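# Pin the A-frame leg heads together with three arms

## Task

Take the pin from its rack and drive it through the holes in the heads of both legs of the A-frame (which is hinged to the bench). It counts only when the pin passes fully through both heads and its own head is seated against one of the legs. You may use any number of the three arms.

## Robot and tools

ROBOTS. Three identical i2rt Big YAM arms, arm1, arm2 and arm3. Each has six joints, a five-finger right hand and one wrist camera (arm1_cam_wrist, arm2_cam_wrist, arm3_cam_wrist). Foot positions in the scene frame, metres: arm1 (-0.385, +0.625, +0.814), arm2 (+0.152, +0.605, +0.779), arm3 (+0.564, -0.284, +0.737). Each foot faces its own +x. The bench top under them is at z=+0.720. A hand reaches about 1.07 m from the joint1 axis.

FRAME. One shared scene frame: origin on the floor, +z up, metres. The hand point sits 0.045 m in front of the palm. In its own axes, +z runs along the straightened fingers, +y leaves the palm, and +x points across the palm away from the thumb. Straight fingers extend 0.06 to 0.07 m past the point and lie 0.06 m behind it along -y. A bracket on the little-finger side of the wrist sticks out and can strike things. With joints 1, 5, 6 at 0 and the hand level and forward, the palm is down and the thumb is on the left. With joint6 near -1.3 the camera image is upright and the palm faces right.

TOOL move. Arguments arm1, arm2, arm3 (each optional; an arm left out gets nothing new) and cameras. Each arm's object may hold:
- joints: a dictionary keyed by joint name. Values are absolute targets, not offsets. Arm joints are in radians: joint1_rad -2.879..2.879 (base yaw, positive counter-clockwise seen from above), joint2_rad 0..3.141 (shoulder; 0 = upper arm back, positive lifts it forward), joint3_rad 0..3.019 (elbow; 0 folded, positive opens), joint4_rad -1.692..1.57 (hand pitch, positive lifts the fingers), joint5_rad -1.57..1.57 (sideways swing, positive to the arm's right), joint6_rad -2.094..2.094 (roll, positive clockwise seen from behind). Hand keys run from -1 to 1: hand_little, hand_ring, hand_middle, hand_index and hand_thumb_bend (+1 straight, -1 curled), and hand_thumb_turn (+1 beside the palm, -1 opposite the fingers). Two settings: hand_force_limit (-1..1, roughly 0 to 10 N at the fingertip, 15 N for the thumb) and hand_speed (-0.96..1; full speed at +0.48 and above). Each scene starts with force 0 and speed -0.8. For a soft grip, use hand_speed -0.94 or lower.
- target: seven numbers [x, y, z, qw, qx, qy, qz]. This is an absolute pose of the hand point in the scene frame, in metres plus a unit quaternion. The hand travels a straight line toward it from its current hand_target. When target is given, joints may contain only hand keys.
- speed: top speed of that path, 0.002 to 0.5 m/s, default 0.25. Rotation is capped at twice that value in rad/s. Only allowed together with target.
- min_time_s: 0.1 to 8 s, the minimum duration of that arm's joint motions.
cameras: a list drawn from the three camera names or "all". An empty list gives no images. If omitted, you get images only on a call with no action.
All motions start together. Hand paths end together, paced by the slowest. Paths do not avoid obstacles or other arms. Hands lag, drift and often finish a centimetre or more off. No action lasts more than 15 s, and hand paths stop after 10 s. An unknown key makes the call invalid. An out-of-range value is refused, and a refusal cancels the rest of that reply's move, wait and finished_scene calls.

RESULTS. The "move" line gives each arm sent a motion, with done or its worst status. joint_status and hand_status use these words: off_target (at rest short of the target and maybe still pushing); time_out (the joint holds a nearby target and keeps pushing; send its reported position to relax it); not_followed (a safety check blocked it; "pose unreachable" for a target, "joint command not followed" for joints). on_its_own lists things the arm did without a command, and "held at" there is a target, not a reading. An arm under "as last shown" was not commanded, and its lines repeat older values. The hand line is the hand point pose; hand_target is the pose the drive is aiming at. hand_stopped_by lists little, ring, middle, index, thumb_bend, thumb_turn, each as moving, target, force, stalled or fault. The *_load_n values are fingertip forces in N, positive when pushed open; a lost grip shows as loads near 0. Joint velocities are in rad/s, and "within noise" means the arm is still. Joint torques include gravity; entries 3 and 4 wrap at ±28 N m. MOTOR HOT warns of heat; an OVER-TEMPERATURE FAULT lets that arm fall for 30 to 60 s or more. The pictures line gives image order, and images can be slightly older than the state.

OTHER TOOLS. wait {seconds: 0..10, cameras}: nothing new is commanded. zoom_image {camera, region [x0,y0,x1,y1]}: pixel coordinates from the top-left of the latest full 672x504 image, at most 504 wide and 504 tall. show_instructions: shows the reference pages. finished_scene {scene}: the current scene's number; ends it permanently, so the pin must already be in place and stay there.

GRIPPING. A finger motor starts only when its target changes by 0.002 or more. It stops at the target or when its load reaches hand_force_limit, then locks. To grip harder, raise the limit and send a target further closed than the reading. To release, send a target more open than the reading. With the thumb turned in front of the palm, the hand wraps objects about 0.035 to 0.065 m thick, and handles down to about 0.025 m.

AVOID. Hard presses or hits between arms, including closing a hand on another arm's fingers. Knocking anything out of the work area, or letting the pin drop or fall far. Slamming into fixed or heavy parts. Long pushes against things the arm cannot move, which overheat motors. Excess force or twist on fingers. Loose objects may occasionally be nudged by outside pushes, so check the images before grasping.

Each tool is called after "Request:" by a JSON object that holds its "fn" and its "kwargs".

Reference images:

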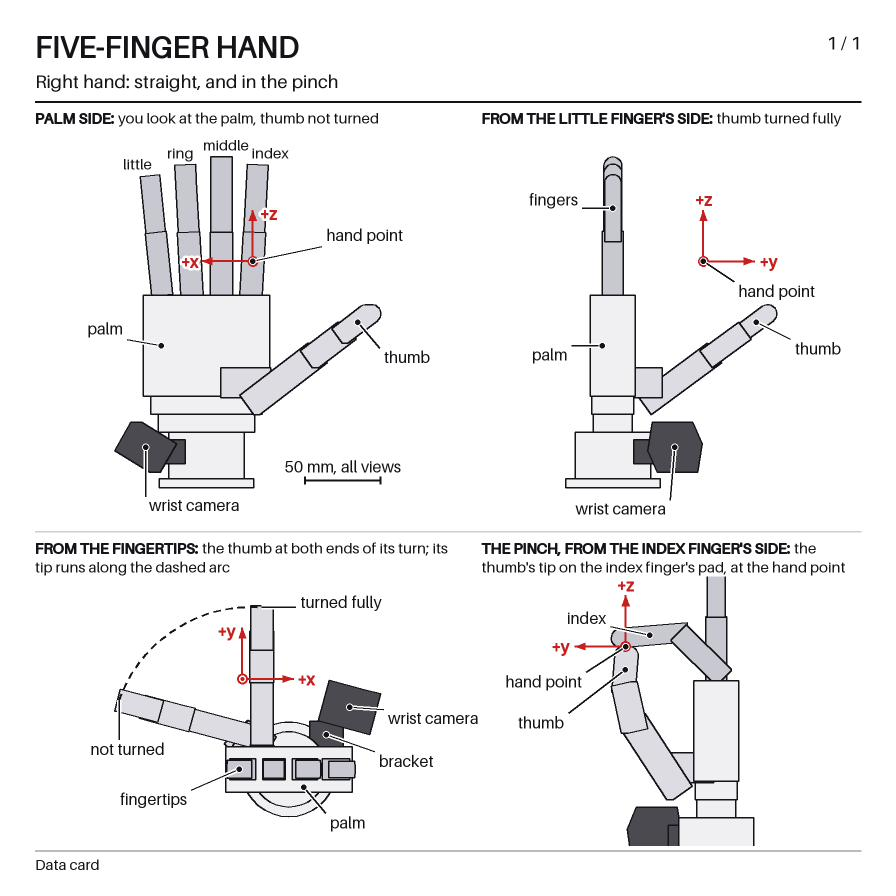

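## Session

Request:
{"fn": "move", "kwargs": {}}

Scene clock: 0.00 s.
Joint torques (N m): no reading
Heat: arm1: hottest joint2_rad 28 °C; arm2: hottest joint3_rad 28 °C; arm3: hottest joint1_rad 29 °C.
Joint velocities: within noise
arm1.joint_positions: joint1_rad=+0.033 joint2_rad=+0.619 joint3_rad=+1.350 joint4_rad=-1.544 joint5_rad=-0.047 joint6_rad=-1.349 hand_little=+1.000 hand_ring=+1.000 hand_middle=+1.000 hand_index=+1.000 hand_thumb_turn=+1.000 hand_thumb_bend=+1.000 hand_force_limit=+0.000 hand_speed=-0.800
arm1.joint_status: not commanded
arm1.hand_stopped_by: target,target,target,target,target,target
arm1.little_load_n: 0.0
arm1.ring_load_n: 0.0
arm1.middle_load_n: 0.0
arm1.index_load_n: 0.0
arm1.thumb_bend_load_n: 0.0
arm1.thumb_turn_load_n: 0.0
arm1.hand: x=-0.4017 y=+0.4351 z=+1.2505 quat_wxyz=(+0.200, +0.630, -0.680, +0.318) (m; scene frame)
arm1.hand_target: x=-0.4016 y=+0.4347 z=+1.2629 quat_wxyz=(+0.209, +0.626, -0.675, +0.329) (m; scene frame)
arm1.hand_status: not commanded
arm2.joint_positions: joint1_rad=+0.028 joint2_rad=+0.621 joint3_rad=+1.398 joint4_rad=-1.462 joint5_rad=+0.123 joint6_rad=-1.344 hand_little=+1.000 hand_ring=+1.000 hand_middle=+1.000 hand_index=+1.000 hand_thumb_turn=+1.000 hand_thumb_bend=+1.000 hand_force_limit=+0.000 hand_speed=-0.800
arm2.joint_status: not commanded
arm2.hand_stopped_by: target,target,target,target,target,target
arm2.little_load_n: 0.0
arm2.ring_load_n: -0.5
arm2.middle_load_n: -0.5
arm2.index_load_n: 0.0
arm2.thumb_bend_load_n: 0.0
arm2.thumb_turn_load_n: 0.0
arm2.hand: x=+0.0628 y=+0.4091 z=+1.2541 quat_wxyz=(+0.312, +0.524, -0.735, +0.298) (m; scene frame)
arm2.hand_target: x=+0.0627 y=+0.4096 z=+1.2636 quat_wxyz=(+0.319, +0.520, -0.731, +0.306) (m; scene frame)
arm2.hand_status: not commanded
arm3.joint_positions: joint1_rad=-0.210 joint2_rad=+0.630 joint3_rad=+1.546 joint4_rad=-1.431 joint5_rad=-0.169 joint6_rad=-0.991 hand_little=+1.000 hand_ring=+1.000 hand_middle=+1.000 hand_index=+1.000 hand_thumb_turn=+1.000 hand_thumb_bend=+1.000 hand_force_limit=+0.000 hand_speed=-0.800
arm3.joint_status: not commanded
arm3.hand_stopped_by: target,target,target,target,target,target
arm3.little_load_n: 0.0
arm3.ring_load_n: 0.5
arm3.middle_load_n: 0.0
arm3.index_load_n: -0.5
arm3.thumb_bend_load_n: 0.0
arm3.thumb_turn_load_n: 0.0
arm3.hand: x=+0.3767 y=-0.2434 z=+1.2654 quat_wxyz=(-0.485, +0.294, +0.808, -0.160) (m; scene frame)
arm3.hand_target: x=+0.3772 y=-0.2436 z=+1.2758 quat_wxyz=(-0.496, +0.291, +0.802, -0.162) (m; scene frame)
arm3.hand_status: not commanded
pictures: arm1_cam_wrist, arm2_cam_wrist, arm3_cam_wrist

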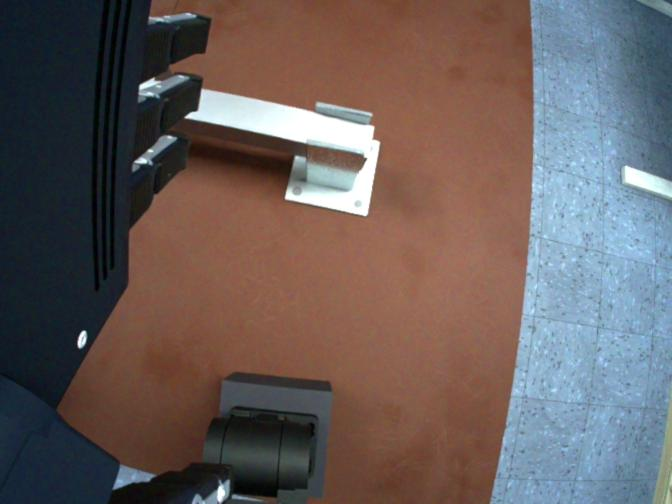

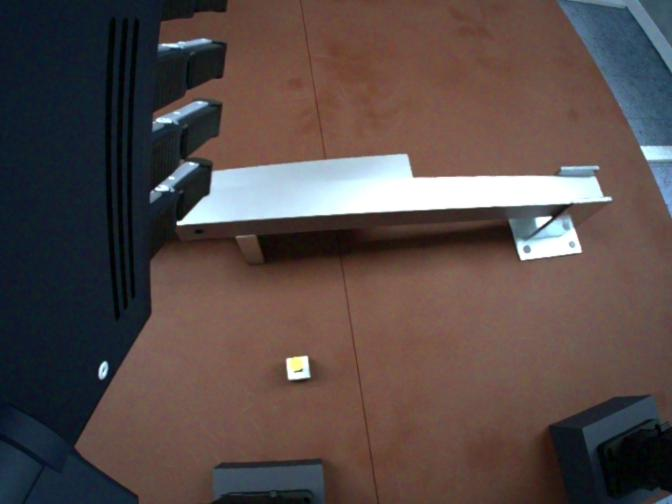

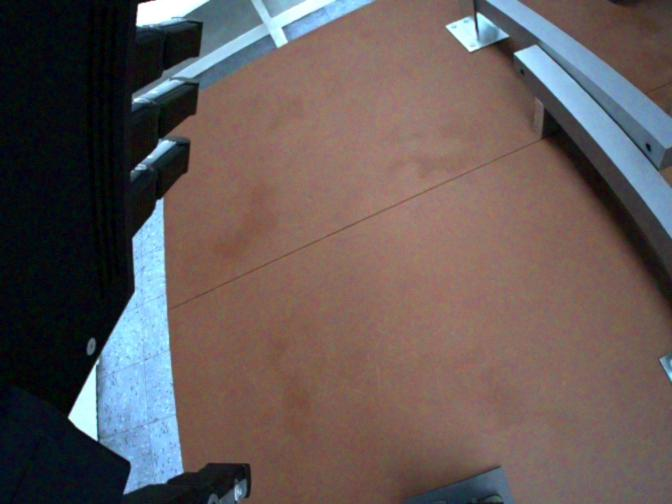

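Request:
{"fn": "zoom_image", "kwargs": {"camera": "arm2_cam_wrist", "region": [150, 130, 654, 400]}}

Request:
{"fn": "zoom_image", "kwargs": {"camera": "arm3_cam_wrist", "region": [400, 0, 672, 220]}}

Request:
{"fn": "zoom_image", "kwargs": {"camera": "arm1_cam_wrist", "region": [130, 60, 430, 240]}}

Request:
{"fn": "zoom_image", "kwargs": {"camera": "arm2_cam_wrist", "region": [260, 330, 340, 400]}}

Scaled by 1.000.

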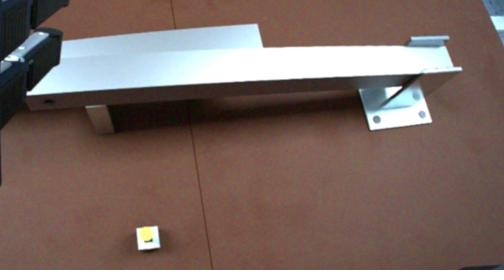

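Scaled by 1.853 from the camera's 672x504 image, which has a finer 960x720 frame.

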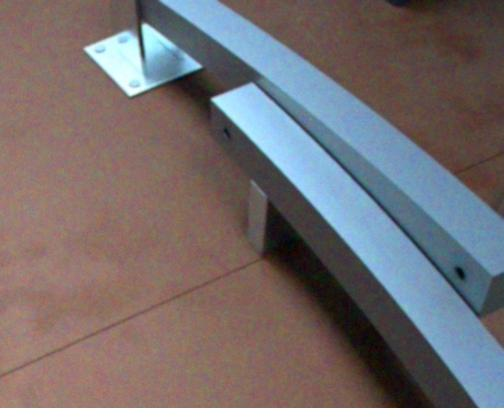

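Scaled by 1.680 from the camera's 672x504 image, which has a finer 960x720 frame.

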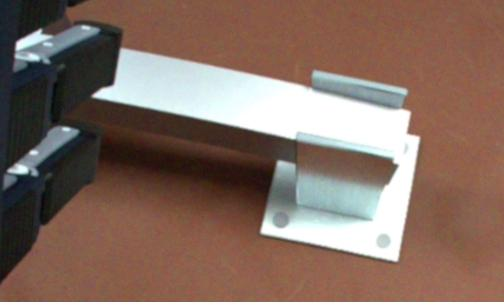

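Scaled by 6.300 from the camera's 672x504 image, which has a finer 960x720 frame.

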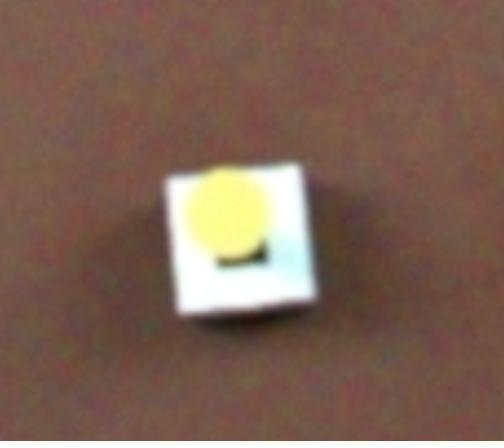

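Request:
{"fn": "move", "kwargs": {"arm1": {"joints":{"joint1_rad":0.6,"joint4_rad":-1.3}}, "arm2": {"target":[0.06,0.36,1.15,0.354,0.612,-0.612,0.354]}, "arm3": {"joints":{"joint1_rad":-1.0,"joint4_rad":-1.2}}, "cameras": ["all"]}}

Scene clock: 187.53 s.
Joint torques (N m): arm1=[2.14 0.5 10.78 1.96 0.09 0] | arm2=[-0.85 0.97 8.75 2.14 -0.24 -0.01] | arm3=[-2.55 2.9 6.63 2.88 -0.05 -0.05]
Heat: arm1: hottest joint3_rad 34 °C; arm2: hottest joint3_rad 34 °C; arm3: hottest joint3_rad 33 °C.
move: arm1 done; arm2 done; arm3 done
Joint velocities: within noise
arm1.joint_positions: joint1_rad=+0.585 joint2_rad=+0.619 joint3_rad=+1.350 joint4_rad=-1.318 joint5_rad=-0.047 joint6_rad=-1.349 hand_little=+1.000 hand_ring=+1.000 hand_middle=+1.000 hand_index=+1.000 hand_thumb_turn=+1.000 hand_thumb_bend=+1.000 hand_force_limit=+0.000 hand_speed=-0.800
arm1.joint_status: all done
arm1.hand_stopped_by: target,target,target,target,target,target
arm1.little_load_n: 0.0
arm1.ring_load_n: 0.0
arm1.middle_load_n: -0.5
arm1.index_load_n: 0.0
arm1.thumb_bend_load_n: 0.0
arm1.thumb_turn_load_n: 0.0
arm1.hand: x=-0.2667 y=+0.4181 z=+1.2904 quat_wxyz=(+0.142, +0.754, -0.454, +0.453) (m; scene frame)
arm1.hand_target: x=-0.2625 y=+0.4190 z=+1.3067 quat_wxyz=(+0.145, +0.748, -0.443, +0.472) (m; scene frame)
arm1.hand_status: not commanded
arm2.joint_positions: joint1_rad=-0.184 joint2_rad=+0.413 joint3_rad=+0.927 joint4_rad=-1.076 joint5_rad=-0.222 joint6_rad=-1.707 hand_little=+1.000 hand_ring=+1.000 hand_middle=+1.000 hand_index=+1.000 hand_thumb_turn=+1.000 hand_thumb_bend=+1.000 hand_force_limit=+0.000 hand_speed=-0.800
arm2.joint_status: not commanded
arm2.hand_stopped_by: target,target,target,target,target,target
arm2.little_load_n: 0.0
arm2.ring_load_n: 0.0
arm2.middle_load_n: 0.0
arm2.index_load_n: 0.0
arm2.thumb_bend_load_n: 0.0
arm2.thumb_turn_load_n: 0.0
arm2.hand: x=+0.0641 y=+0.3609 z=+1.1444 quat_wxyz=(+0.341, +0.616, -0.616, +0.352) (m; scene frame)
arm2.hand_target: x=+0.0601 y=+0.3601 z=+1.1501 quat_wxyz=(+0.354, +0.612, -0.612, +0.354) (m; scene frame)
arm2.hand_status: done (0.007 m and 1.6 deg from the pose sent, 0.115 m and 19.1 deg at the start)
arm3.joint_positions: joint1_rad=-0.990 joint2_rad=+0.630 joint3_rad=+1.546 joint4_rad=-1.225 joint5_rad=-0.169 joint6_rad=-0.991 hand_little=+1.000 hand_ring=+1.000 hand_middle=+1.000 hand_index=+1.000 hand_thumb_turn=+1.000 hand_thumb_bend=+1.000 hand_force_limit=+0.000 hand_speed=-0.800
arm3.joint_status: all done
arm3.hand_stopped_by: target,target,target,target,target,target
arm3.little_load_n: 0.0
arm3.ring_load_n: 0.0
arm3.middle_load_n: 0.0
arm3.index_load_n: 0.0
arm3.thumb_bend_load_n: 0.0
arm3.thumb_turn_load_n: 0.0
arm3.hand: x=+0.4448 y=-0.0941 z=+1.3119 quat_wxyz=(-0.593, +0.535, +0.599, +0.056) (m; scene frame)
arm3.hand_target: x=+0.4466 y=-0.0924 z=+1.3275 quat_wxyz=(-0.609, +0.528, +0.589, +0.064) (m; scene frame)
arm3.hand_status: not commanded
pictures: arm1_cam_wrist, arm2_cam_wrist, arm3_cam_wrist
camera_calibration:
arm1_cam_wrist: T_world_to_cam=[[-0.74943, -0.659198, 0.0617541, -0.00936544], [-0.621881, 0.668847, -0.407317, 0.0787934], [0.227198, -0.343659, -0.911197, 1.48988], [0, 0, 0, 1]] pos_world=[-0.296516, 0.453135, 1.39024]
arm2_cam_wrist: T_world_to_cam=[[-0.978057, -0.120872, 0.169691, -0.0879172], [-0.188711, 0.859102, -0.475743, 0.252074], [-0.0882781, -0.497326, -0.863061, 1.28611], [0, 0, 0, 1]] pos_world=[0.0751162, 0.412431, 1.24483]
arm3_cam_wrist: T_world_to_cam=[[0.786471, 0.499281, -0.363569, 0.167665], [0.200176, -0.762936, -0.614702, 0.650726], [-0.584289, 0.410667, -0.699971, 1.32969], [0, 0, 0, 1]] pos_world=[0.514798, -0.133308, 1.3917]

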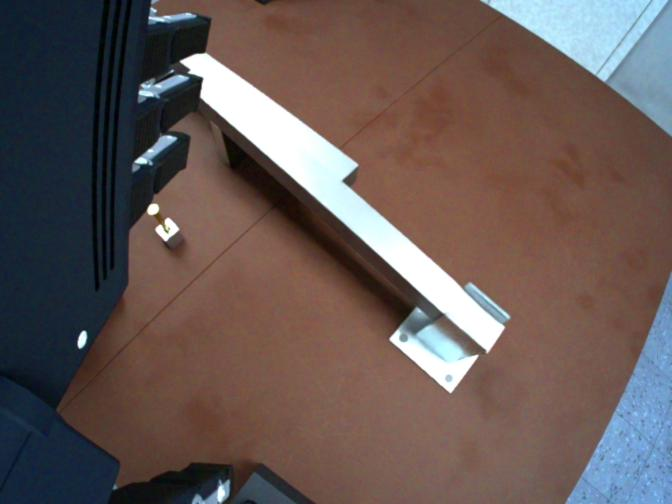

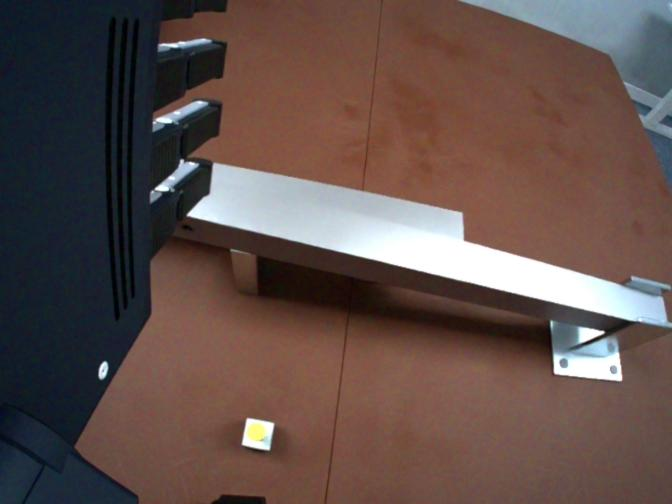

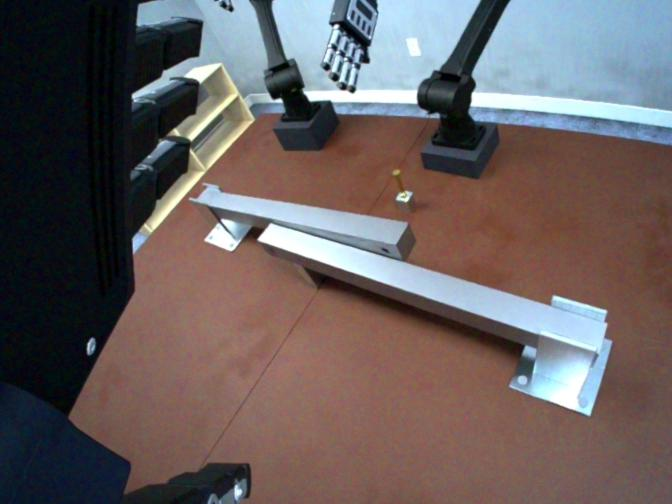

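Request:
{"fn": "zoom_image", "kwargs": {"camera": "arm3_cam_wrist", "region": [180, 140, 430, 320]}}

Request:
{"fn": "zoom_image", "kwargs": {"camera": "arm3_cam_wrist", "region": [480, 270, 640, 430]}}

Request:
{"fn": "zoom_image", "kwargs": {"camera": "arm1_cam_wrist", "region": [130, 180, 210, 260]}}

Request:
{"fn": "zoom_image", "kwargs": {"camera": "arm1_cam_wrist", "region": [370, 260, 530, 400]}}

Request:
{"fn": "zoom_image", "kwargs": {"camera": "arm1_cam_wrist", "region": [170, 30, 370, 200]}}

Scaled by 2.016 from the camera's 672x504 image, which has a finer 960x720 frame.

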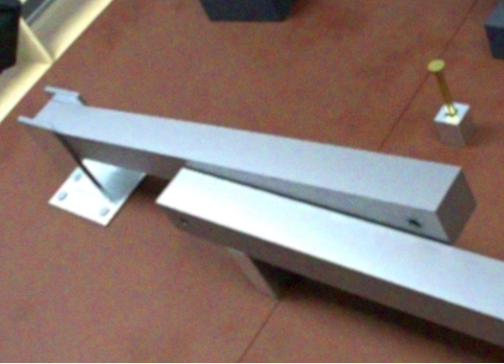

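Scaled by 3.150 from the camera's 672x504 image, which has a finer 960x720 frame.

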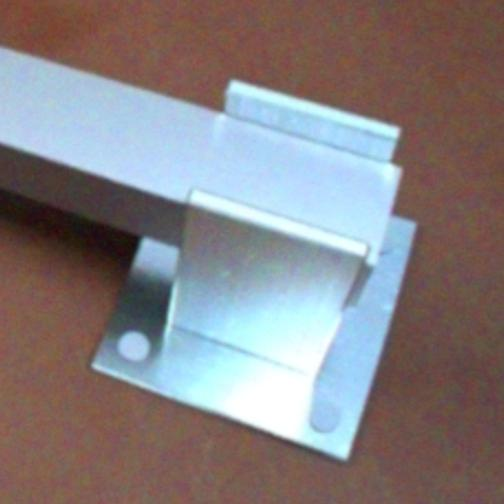

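Scaled by 6.300 from the camera's 672x504 image, which has a finer 960x720 frame.

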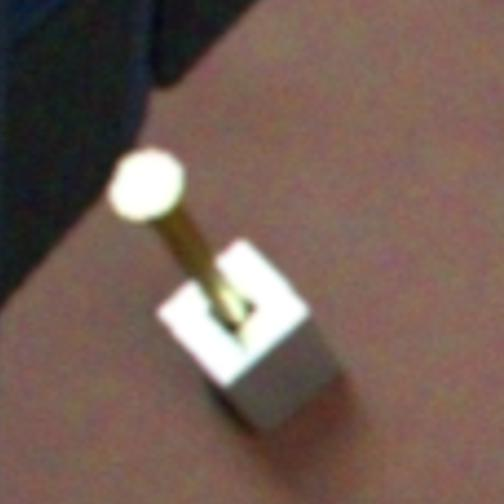

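Scaled by 3.150 from the camera's 672x504 image, which has a finer 960x720 frame.

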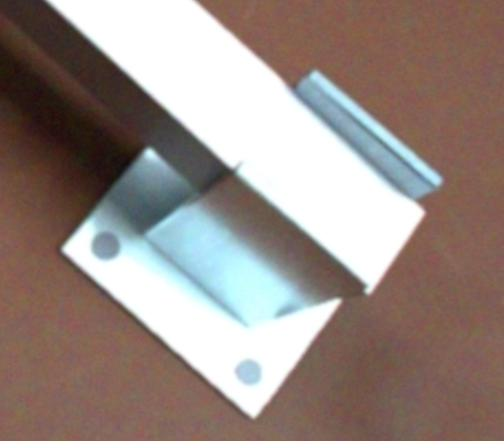

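Scaled by 2.520 from the camera's 672x504 image, which has a finer 960x720 frame.

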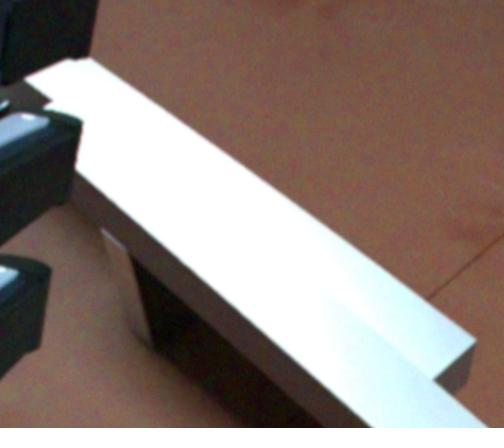

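Request:
{"fn": "move", "kwargs": {"arm1": {"joints":{"joint6_rad":1.5,"joint1_rad":0.9,"hand_thumb_turn":-1}}, "arm2": {"joints":{"joint1_rad":0.8,"joint2_rad":0.45,"joint3_rad":1.1,"joint4_rad":-1.2}}, "cameras": ["arm1_cam_wrist","arm3_cam_wrist"]}}

Scene clock: 470.27 s.
Joint torques (N m): arm1=[2.43 0.26 10.86 1.94 0.05 0.19] | arm2=[1.26 1.55 11.48 1.14 -0.14 -0.01] | arm3=[-2.55 2.78 6.63 2.91 -0.05 -0.05]
Heat: arm1: hottest joint3_rad 37 °C; arm2: hottest joint3_rad 35 °C; arm3: hottest joint3_rad 35 °C.
move: arm1 done; arm2 done
Joint velocities: within noise
arm1.joint_positions: joint1_rad=+0.885 joint2_rad=+0.619 joint3_rad=+1.350 joint4_rad=-1.318 joint5_rad=-0.047 joint6_rad=+1.491 hand_little=+1.000 hand_ring=+1.000 hand_middle=+1.000 hand_index=+1.000 hand_thumb_turn=-1.000 hand_thumb_bend=+1.000 hand_force_limit=+0.000 hand_speed=-0.800
arm1.joint_status: all done
arm1.hand_stopped_by: target,target,target,target,target,target
arm1.little_load_n: 0.0
arm1.ring_load_n: 0.0
arm1.middle_load_n: 0.0
arm1.index_load_n: 0.0
arm1.thumb_bend_load_n: 0.0
arm1.thumb_turn_load_n: 0.0
arm1.hand: x=-0.1165 y=+0.5382 z=+1.3487 quat_wxyz=(-0.451, -0.211, -0.855, +0.143) (m; scene frame)
arm1.hand_target: x=-0.1159 y=+0.5427 z=+1.3670 quat_wxyz=(-0.471, -0.205, -0.846, +0.143) (m; scene frame)
arm1.hand_status: not commanded
arm2.joint_positions: joint1_rad=+0.787 joint2_rad=+0.451 joint3_rad=+1.063 joint4_rad=-1.190 joint5_rad=-0.224 joint6_rad=-1.708 hand_little=+1.000 hand_ring=+1.000 hand_middle=+1.000 hand_index=+1.000 hand_thumb_turn=+1.000 hand_thumb_bend=+1.000 hand_force_limit=+0.000 hand_speed=-0.800
arm2.joint_status: all done
arm2.hand_stopped_by: target,target,target,target,target,target
arm2.little_load_n: 0.0
arm2.ring_load_n: 0.0
arm2.middle_load_n: 0.0
arm2.index_load_n: 0.0
arm2.thumb_bend_load_n: 0.0
arm2.thumb_turn_load_n: 0.0
arm2.hand: x=+0.2930 y=+0.4095 z=+1.1872 quat_wxyz=(+0.137, +0.834, -0.256, +0.468) (m; scene frame)
arm2.hand_target: x=+0.2927 y=+0.4141 z=+1.2051 quat_wxyz=(+0.142, +0.831, -0.244, +0.479) (m; scene frame)
arm2.hand_status: not commanded
arm3: as last shown
arm3.middle_load_n: -0.5
pictures: arm1_cam_wrist, arm3_cam_wrist
camera_calibration:
arm1_cam_wrist: T_world_to_cam=[[0.299224, 0.915784, -0.267965, -0.102059], [0.132202, 0.238335, 0.962143, -1.4119], [0.94498, -0.323322, -0.0497528, 0.461015], [0, 0, 0, 1]] pos_world=[-0.218456, 0.579025, 1.35404]
arm3_cam_wrist: T_world_to_cam=[[0.786471, 0.499281, -0.363569, 0.167665], [0.200176, -0.762936, -0.614702, 0.650726], [-0.584289, 0.410667, -0.699971, 1.32969], [0, 0, 0, 1]] pos_world=[0.514798, -0.133308, 1.3917]

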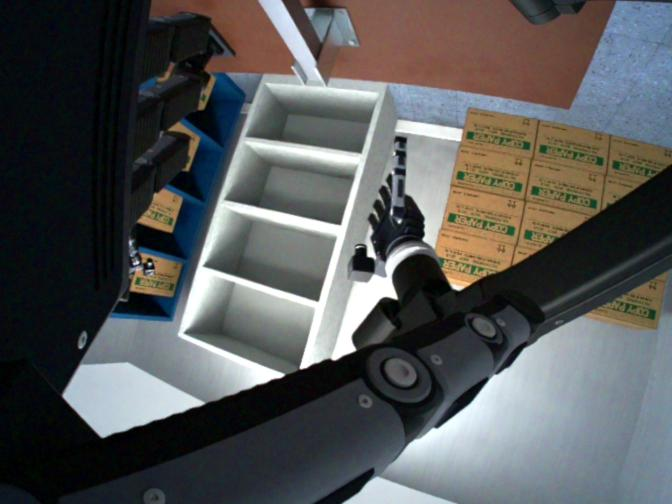

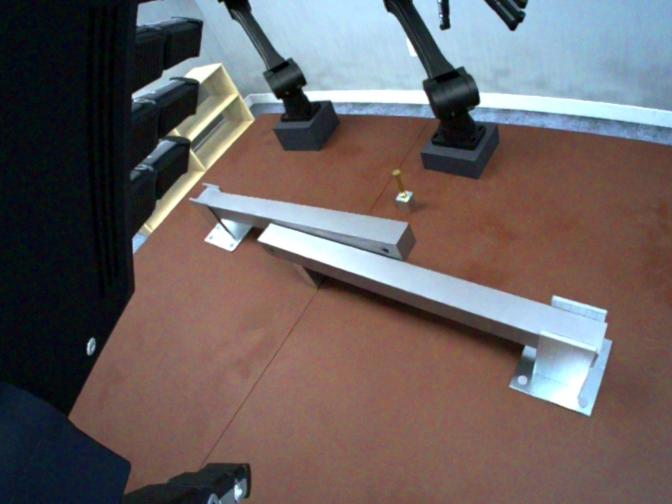

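Request:
{"fn": "move", "kwargs": {"arm1": {"target":[-0.04,0.445,1.0,0.6903,0.153,0.6903,-0.153]}, "cameras": ["arm1_cam_wrist","arm3_cam_wrist"]}}

Scene clock: 485.00 s.
Joint torques (N m): arm1=[0.03 -4.42 3.89 2.17 0.03 0.09] | arm2=[1.26 1.61 11.48 1.13 -0.14 -0.01] | arm3=[-2.55 2.84 6.67 2.89 -0.05 -0.05]
Heat: arm1: hottest joint3_rad 37 °C; arm2: hottest joint3_rad 36 °C; arm3: hottest joint3_rad 35 °C.
move: arm1 done
Joint velocities: within noise
arm1.joint_positions: joint1_rad=+0.669 joint2_rad=+1.352 joint3_rad=+0.135 joint4_rad=+1.214 joint5_rad=-0.386 joint6_rad=+1.573 hand_little=+1.000 hand_ring=+1.000 hand_middle=+1.000 hand_index=+1.000 hand_thumb_turn=-1.000 hand_thumb_bend=+1.000 hand_force_limit=+0.000 hand_speed=-0.800
arm1.joint_status: not commanded
arm1.hand_stopped_by: target,target,target,target,target,target
arm1.little_load_n: 0.0
arm1.ring_load_n: 0.0
arm1.middle_load_n: 0.0
arm1.index_load_n: 0.0
arm1.thumb_bend_load_n: 0.0
arm1.thumb_turn_load_n: 0.0
arm1.hand: x=-0.0358 y=+0.4485 z=+1.0008 quat_wxyz=(-0.690, -0.145, -0.693, +0.152) (m; scene frame)
arm1.hand_target: x=-0.0399 y=+0.4451 z=+1.0001 quat_wxyz=(-0.690, -0.153, -0.690, +0.153) (m; scene frame)
arm1.hand_status: done (0.006 m and 0.9 deg from the pose sent, 0.369 m and 34.0 deg at the start)
arm2, arm3: as last shown
arm3.little_load_n: 0.5
arm3.middle_load_n: 0.0
pictures: arm1_cam_wrist, arm3_cam_wrist
camera_calibration:
arm1_cam_wrist: T_world_to_cam=[[0.358569, 0.88618, -0.293452, -0.0963891], [-0.396495, 0.429169, 0.811546, -1.02023], [0.845116, -0.174643, 0.505252, -0.287227], [0, 0, 0, 1]] pos_world=[-0.127212, 0.473105, 0.944796]
arm3_cam_wrist: T_world_to_cam=[[0.786471, 0.499281, -0.363569, 0.167665], [0.200176, -0.762936, -0.614702, 0.650726], [-0.584289, 0.410667, -0.699971, 1.32969], [0, 0, 0, 1]] pos_world=[0.514798, -0.133308, 1.3917]

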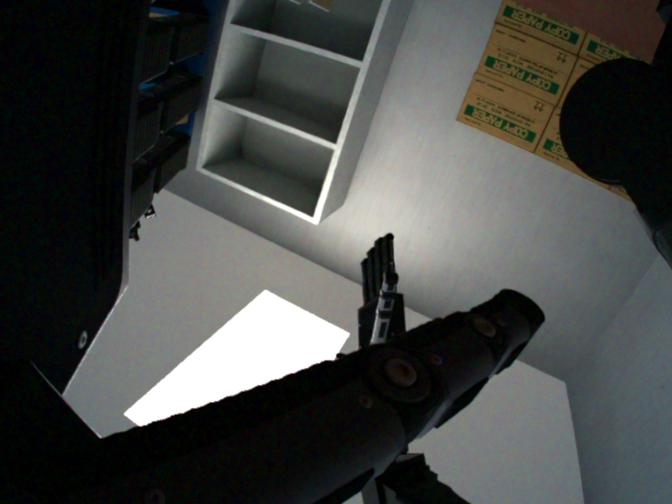

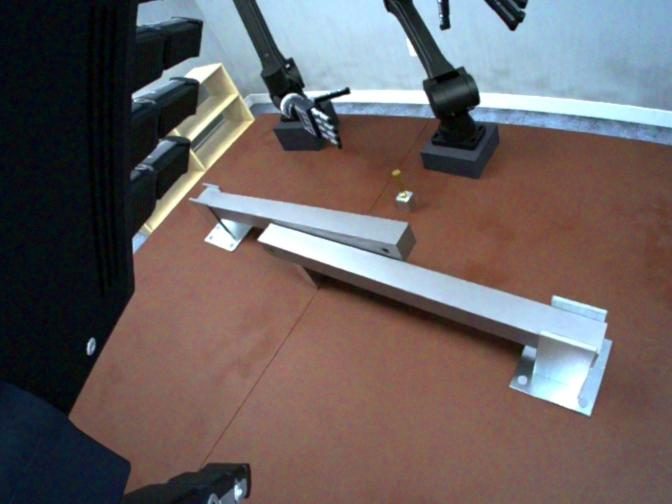

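Request:
{"fn": "move", "kwargs": {"arm1": {"target":[-0.03,0.443,0.875,0.6903,0.153,0.6903,-0.153],"speed":0.15}, "cameras": ["arm1_cam_wrist","arm3_cam_wrist"]}}

Request:
{"fn": "move", "kwargs": {"arm2": {"joints":{"joint1_rad":-0.184,"joint2_rad":0.413,"joint3_rad":0.927,"joint4_rad":-1.076,"joint5_rad":-0.222,"joint6_rad":-1.707}}, "cameras": ["all"]}}

Scene clock: 513.47 s.
Joint torques (N m): arm1=[0.5 -7.59 0.57 2.06 -0.04 -0.07] | arm2=[1.26 1.61 11.49 1.14 -0.14 -0.01] | arm3=[-2.49 2.84 6.65 2.93 -0.05 -0.04]
Heat: arm1: hottest joint3_rad 35 °C; arm2: hottest joint3_rad 37 °C; arm3: hottest joint3_rad 35 °C.
move: arm1 off_target
Joint velocities: within noise
arm1.joint_positions: joint1_rad=+0.666 joint2_rad=+1.951 joint3_rad=+0.173 joint4_rad=+1.563 joint5_rad=-0.426 joint6_rad=+1.485 hand_little=+1.000 hand_ring=+1.000 hand_middle=+1.000 hand_index=+1.000 hand_thumb_turn=-1.000 hand_thumb_bend=+1.000 hand_force_limit=+0.000 hand_speed=-0.800
arm1.joint_status: not commanded
arm1.hand_stopped_by: target,target,target,target,target,target
arm1.little_load_n: 0.0
arm1.ring_load_n: 0.0
arm1.middle_load_n: 0.0
arm1.index_load_n: 0.0
arm1.thumb_bend_load_n: 0.0
arm1.thumb_turn_load_n: 0.0
arm1.hand: x=-0.0292 y=+0.4495 z=+0.8743 quat_wxyz=(-0.623, -0.143, -0.759, +0.123) (m; scene frame)
arm1.hand_target: x=-0.0298 y=+0.4427 z=+0.8757 quat_wxyz=(-0.627, -0.141, -0.755, +0.134) (m; scene frame)
arm1.hand_status: off_target (0.007 m and 11.6 deg from the pose sent, 0.126 m and 0.9 deg at the start; a joint's target at an end of its range on 37 of 50 steps)
arm2, arm3: as last shown
arm3.little_load_n: 0.0
pictures: arm1_cam_wrist, arm3_cam_wrist
camera_calibration:
arm1_cam_wrist: T_world_to_cam=[[0.269663, 0.92119, -0.280517, -0.166475], [-0.261031, 0.35033, 0.899517, -0.952844], [0.9269, -0.169343, 0.334931, -0.0798297], [0, 0, 0, 1]] pos_world=[-0.129836, 0.473647, 0.837138]
arm3_cam_wrist: T_world_to_cam=[[0.786471, 0.499281, -0.363569, 0.167665], [0.200176, -0.762936, -0.614702, 0.650726], [-0.584289, 0.410667, -0.699971, 1.32969], [0, 0, 0, 1]] pos_world=[0.514798, -0.133308, 1.3917]

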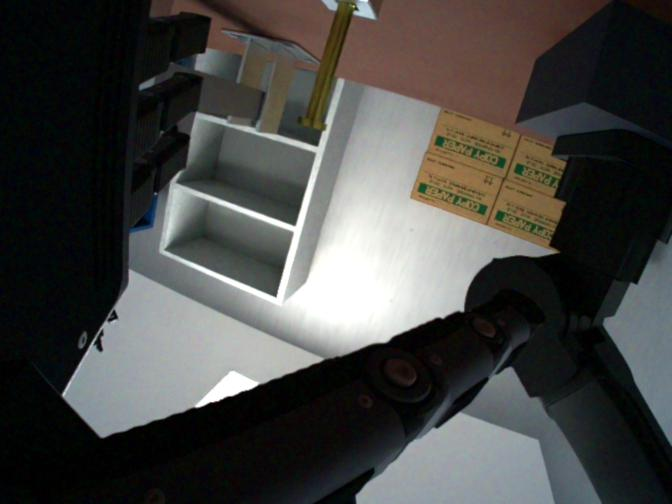

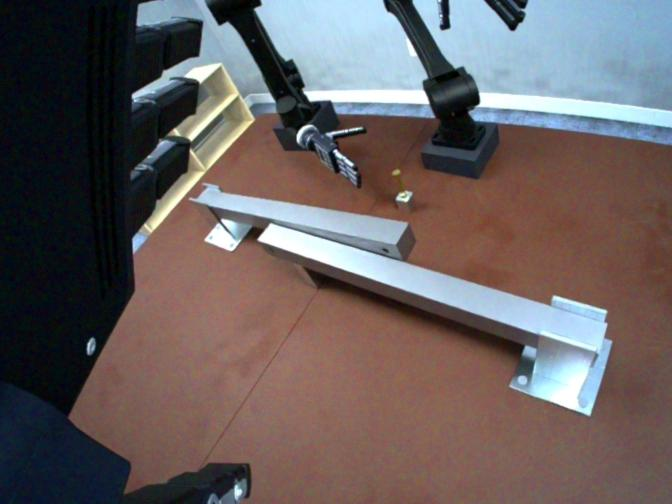

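Scene clock: 515.10 s.
Joint torques (N m): arm1=[0.38 -7 0.38 2.07 -0.02 -0.04] | arm2=[-0.79 1.44 9.16 2.11 -0.12 0.09] | arm3=[-2.67 2.84 6.65 2.88 -0.05 -0.05]
Heat: arm1: hottest joint3_rad 35 °C; arm2: hottest joint3_rad 37 °C; arm3: hottest joint3_rad 35 °C.
move: arm2 done
Joint velocities: within noise
arm1, arm3: as last shown
arm1.hand: x=-0.0292 y=+0.4496 z=+0.8742 quat_wxyz=(-0.623, -0.143, -0.759, +0.123) (m; scene frame)
arm2.joint_positions: joint1_rad=-0.172 joint2_rad=+0.413 joint3_rad=+0.923 joint4_rad=-1.094 joint5_rad=-0.222 joint6_rad=-1.708 hand_little=+1.000 hand_ring=+1.000 hand_middle=+1.000 hand_index=+1.000 hand_thumb_turn=+1.000 hand_thumb_bend=+1.000 hand_force_limit=+0.000 hand_speed=-0.800
arm2.joint_status: all done
arm2.hand_stopped_by: target,target,target,target,target,target
arm2.little_load_n: 0.0
arm2.ring_load_n: 0.0
arm2.middle_load_n: 0.0
arm2.index_load_n: 0.0
arm2.thumb_bend_load_n: 0.0
arm2.thumb_turn_load_n: 0.0
arm2.hand: x=+0.0680 y=+0.3628 z=+1.1381 quat_wxyz=(+0.331, +0.623, -0.617, +0.349) (m; scene frame)
arm2.hand_target: x=+0.0641 y=+0.3609 z=+1.1443 quat_wxyz=(+0.342, +0.616, -0.616, +0.352) (m; scene frame)
arm2.hand_status: not commanded
pictures: arm1_cam_wrist, arm2_cam_wrist, arm3_cam_wrist
camera_calibration:
arm1_cam_wrist: T_world_to_cam=[[0.269117, 0.921136, -0.28122, -0.165936], [-0.260991, 0.350816, 0.89934, -0.952921], [0.927071, -0.168631, 0.334819, -0.0800508], [0, 0, 0, 1]] pos_world=[-0.129835, 0.47365, 0.837138]
arm2_cam_wrist: T_world_to_cam=[[-0.977128, -0.137251, 0.162425, -0.0687319], [-0.197921, 0.866306, -0.458629, 0.226838], [-0.0777627, -0.480287, -0.873658, 1.28702], [0, 0, 0, 1]] pos_world=[0.0778182, 0.412194, 1.23961]
arm3_cam_wrist: T_world_to_cam=[[0.786471, 0.499281, -0.363569, 0.167665], [0.200176, -0.762936, -0.614702, 0.650726], [-0.584289, 0.410667, -0.699971, 1.32969], [0, 0, 0, 1]] pos_world=[0.514798, -0.133308, 1.3917]

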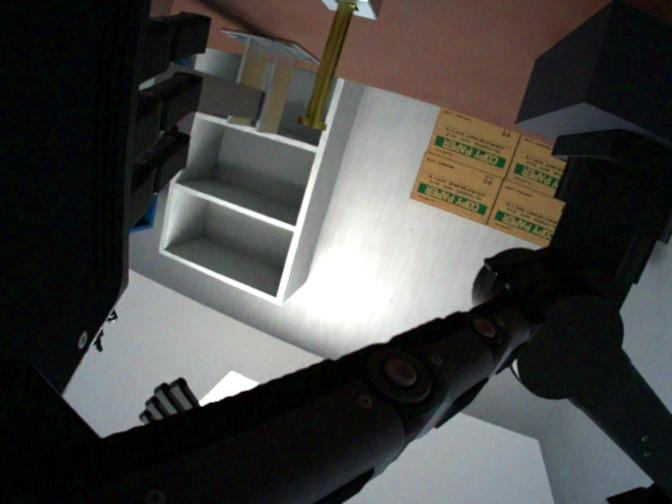

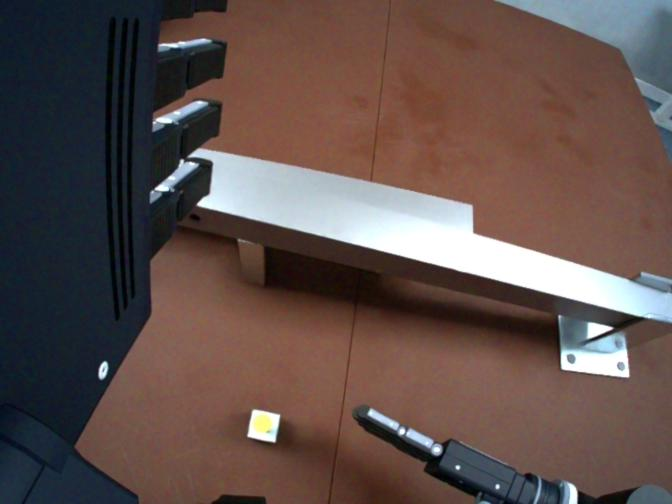

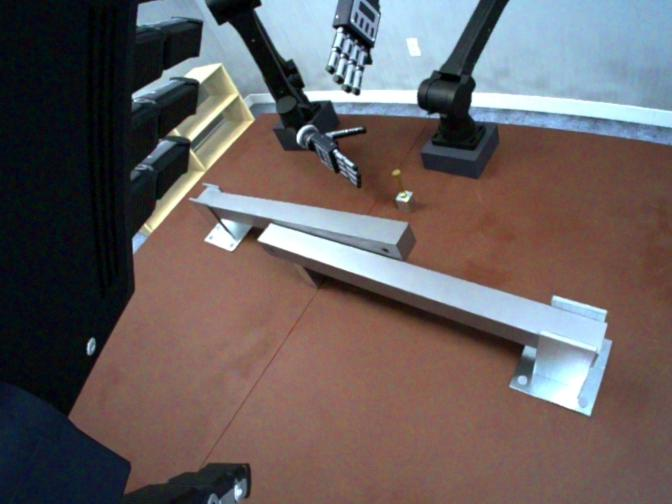

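Request:
{"fn": "move", "kwargs": {"arm2": {"target":[0.07,0.33,1.22,0.354,0.612,-0.612,0.354]}}}

Request:
{"fn": "move", "kwargs": {"arm1": {"target":[0.03,0.42,0.92,0.6903,0.153,0.6903,-0.153],"speed":0.12}, "cameras": ["all"]}}

Scene clock: 566.00 s.
Joint torques (N m): arm1=[-0.26 -6.95 0.66 2.18 -0.06 -0.13] | arm2=[1.32 0.79 12.67 1.13 0.05 0.18] | arm3=[-2.55 2.9 6.68 2.91 -0.06 -0.05]
Heat: arm1: hottest joint3_rad 31 °C; arm2: hottest joint3_rad 37 °C; arm3: hottest joint3_rad 35 °C.
move: arm2 off_target
Joint velocities: within noise
arm1, arm3: as last shown
arm2.joint_positions: joint1_rad=-0.069 joint2_rad=+0.563 joint3_rad=+1.102 joint4_rad=-1.094 joint5_rad=-0.103 joint6_rad=-1.652 hand_little=+1.000 hand_ring=+1.000 hand_middle=+1.000 hand_index=+1.000 hand_thumb_turn=+1.000 hand_thumb_bend=+1.000 hand_force_limit=+0.000 hand_speed=-0.800
arm2.joint_status: not commanded
arm2.hand_stopped_by: target,target,target,target,target,target
arm2.little_load_n: 0.0
arm2.ring_load_n: 0.0
arm2.middle_load_n: 0.0
arm2.index_load_n: 0.0
arm2.thumb_bend_load_n: 0.0
arm2.thumb_turn_load_n: -0.5
arm2.hand: x=+0.0659 y=+0.3294 z=+1.1988 quat_wxyz=(+0.347, +0.616, -0.619, +0.343) (m; scene frame)
arm2.hand_target: x=+0.0698 y=+0.3304 z=+1.2196 quat_wxyz=(+0.354, +0.612, -0.612, +0.354) (m; scene frame)
arm2.hand_status: off_target (0.022 m and 1.7 deg from the pose sent, 0.088 m and 3.0 deg at the start)
pictures: none

Scene clock: 567.43 s.
Joint torques (N m): arm1=[2.2 -9.52 2.09 2.36 0.12 0.08] | arm2=[1.44 0.73 12.67 1.13 0.03 0.17] | arm3=[-2.55 2.84 6.67 2.88 -0.06 -0.05]
Heat: arm1: hottest joint3_rad 31 °C; arm2: hottest joint3_rad 37 °C; arm3: hottest joint3_rad 35 °C.
move: arm1 off_target
Joint velocities: within noise
arm1.joint_positions: joint1_rad=+0.764 joint2_rad=+1.940 joint3_rad=+0.305 joint4_rad=+1.563 joint5_rad=-0.270 joint6_rad=+1.565 hand_little=+1.000 hand_ring=+1.000 hand_middle=+1.000 hand_index=+1.000 hand_thumb_turn=-1.000 hand_thumb_bend=+1.000 hand_force_limit=+0.000 hand_speed=-0.800
arm1.joint_status: not commanded
arm1.hand_stopped_by: target,target,target,target,target,target
arm1.little_load_n: 0.0
arm1.ring_load_n: 0.0
arm1.middle_load_n: 0.0
arm1.index_load_n: 0.0
arm1.thumb_bend_load_n: -0.5
arm1.thumb_turn_load_n: -0.5
arm1.hand: x=+0.0228 y=+0.4179 z=+0.9052 quat_wxyz=(-0.666, -0.162, -0.713, +0.151) (m; scene frame)
arm1.hand_target: x=+0.0298 y=+0.4200 z=+0.9203 quat_wxyz=(-0.683, -0.153, -0.698, +0.151) (m; scene frame)
arm1.hand_status: off_target (0.017 m and 3.9 deg from the pose sent, 0.080 m and 11.6 deg at the start; a joint's target at an end of its range on 42 of 43 steps)
arm2, arm3: as last shown
arm2.thumb_turn_load_n: 0.0
arm2.hand: x=+0.0659 y=+0.3294 z=+1.1987 quat_wxyz=(+0.347, +0.615, -0.619, +0.343) (m; scene frame)
arm2.hand_target: x=+0.0698 y=+0.3304 z=+1.2195 quat_wxyz=(+0.354, +0.612, -0.612, +0.354) (m; scene frame)
pictures: arm1_cam_wrist, arm2_cam_wrist, arm3_cam_wrist
camera_calibration:
arm1_cam_wrist: T_world_to_cam=[[0.362834, 0.888435, -0.281131, -0.130588], [-0.341242, 0.407412, 0.847095, -0.930541], [0.867125, -0.211421, 0.450994, -0.229883], [0, 0, 0, 1]] pos_world=[-0.07082, 0.446531, 0.85522]
arm2_cam_wrist: T_world_to_cam=[[-0.976875, -0.107162, 0.185017, -0.12225], [-0.183511, 0.864288, -0.468327, 0.294461], [-0.109721, -0.49145, -0.863967, 1.31801], [0, 0, 0, 1]] pos_world=[0.0792278, 0.380138, 1.29924]
arm3_cam_wrist: T_world_to_cam=[[0.786471, 0.499281, -0.363569, 0.167665], [0.200176, -0.762936, -0.614702, 0.650726], [-0.584289, 0.410667, -0.699971, 1.32969], [0, 0, 0, 1]] pos_world=[0.514798, -0.133308, 1.3917]

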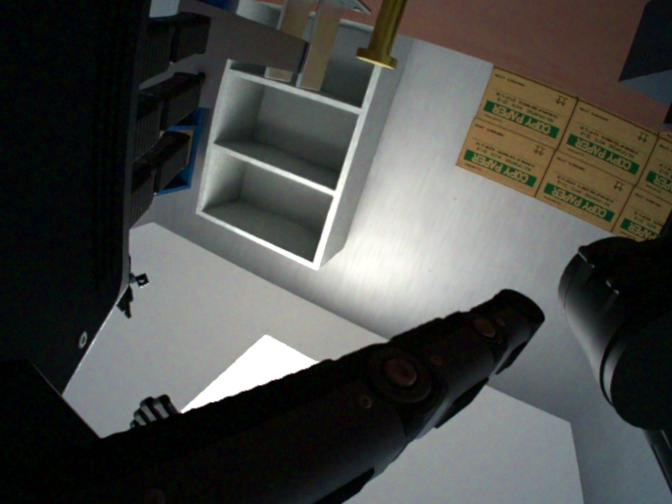

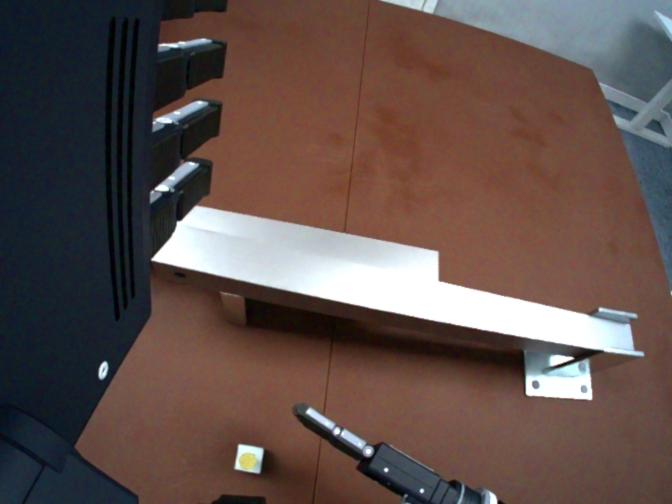

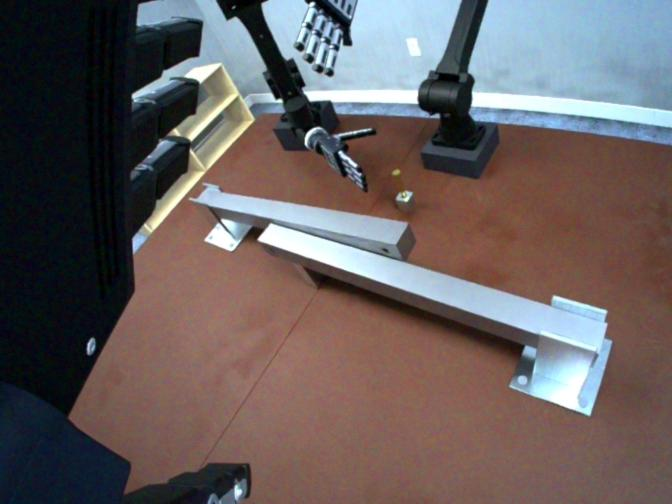

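Request:
{"fn": "move", "kwargs": {"arm1": {"target":[0.065,0.412,0.875,0.6903,0.153,0.6903,-0.153],"speed":0.1}, "cameras": ["all"]}}

Scene clock: 591.30 s.
Joint torques (N m): arm1=[3.19 -8.94 1.68 2.37 0.16 -0.02] | arm2=[1.44 0.73 12.68 1.13 0.03 0.17] | arm3=[-2.49 2.84 6.68 2.89 -0.05 -0.05]
Heat: arm1: hottest joint3_rad 31 °C; arm2: hottest joint3_rad 38 °C; arm3: hottest joint3_rad 35 °C.
move: arm1 off_target
Joint velocities: within noise
arm1.joint_positions: joint1_rad=+0.815 joint2_rad=+2.069 joint3_rad=+0.417 joint4_rad=+1.565 joint5_rad=-0.226 joint6_rad=+1.566 hand_little=+1.000 hand_ring=+1.000 hand_middle=+1.000 hand_index=+1.000 hand_thumb_turn=-1.000 hand_thumb_bend=+1.000 hand_force_limit=+0.000 hand_speed=-0.800
arm1.joint_status: not commanded
arm1.hand_stopped_by: target,target,target,target,target,target
arm1.little_load_n: 0.0
arm1.ring_load_n: 0.0
arm1.middle_load_n: 0.0
arm1.index_load_n: 0.0
arm1.thumb_bend_load_n: 0.0
arm1.thumb_turn_load_n: -0.5
arm1.hand: x=+0.0586 y=+0.4084 z=+0.8728 quat_wxyz=(-0.661, -0.161, -0.718, +0.147) (m; scene frame)
arm1.hand_target: x=+0.0651 y=+0.4118 z=+0.8755 quat_wxyz=(-0.668, -0.152, -0.713, +0.147) (m; scene frame)
arm1.hand_status: off_target (0.008 m and 4.8 deg from the pose sent, 0.052 m and 3.9 deg at the start; a joint's target at an end of its range on 35 of 35 steps)
arm2, arm3: as last shown
arm2.thumb_bend_load_n: 0.5
arm3.ring_load_n: -0.5
pictures: arm1_cam_wrist, arm2_cam_wrist, arm3_cam_wrist
camera_calibration:
arm1_cam_wrist: T_world_to_cam=[[0.352824, 0.893003, -0.279393, -0.146973], [-0.331862, 0.398612, 0.854971, -0.890913], [0.874862, -0.208935, 0.436994, -0.237548], [0, 0, 0, 1]] pos_world=[-0.0359832, 0.436744, 0.824449]
arm2_cam_wrist: T_world_to_cam=[[-0.976875, -0.107162, 0.185017, -0.12225], [-0.183511, 0.864288, -0.468327, 0.294461], [-0.109721, -0.49145, -0.863967, 1.31801], [0, 0, 0, 1]] pos_world=[0.0792278, 0.380138, 1.29924]
arm3_cam_wrist: T_world_to_cam=[[0.786471, 0.499281, -0.363569, 0.167665], [0.200176, -0.762936, -0.614702, 0.650726], [-0.584289, 0.410667, -0.699971, 1.32969], [0, 0, 0, 1]] pos_world=[0.514798, -0.133308, 1.3917]

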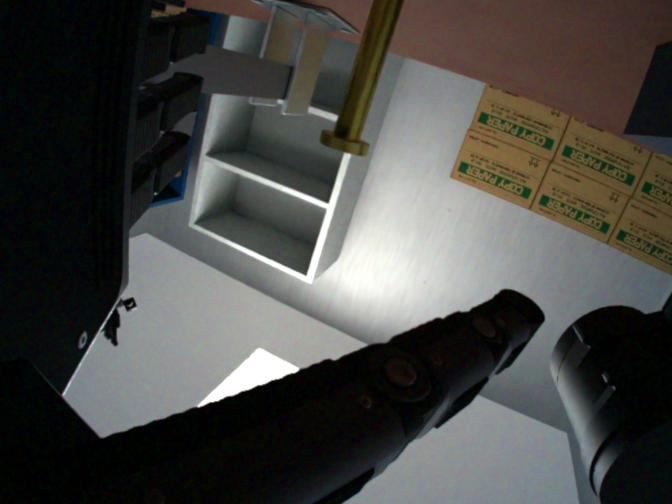

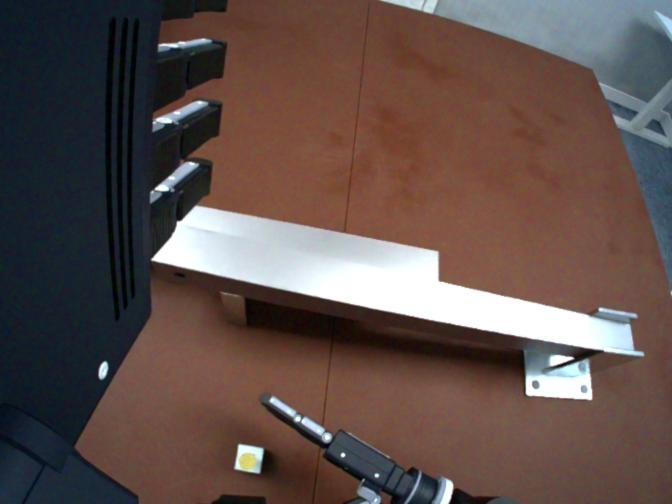

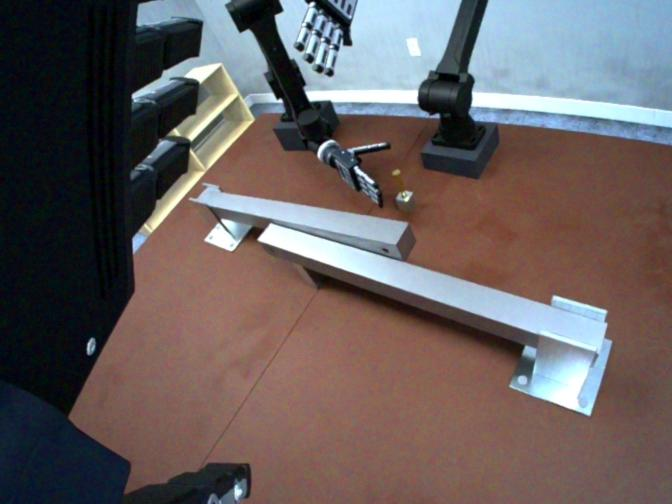

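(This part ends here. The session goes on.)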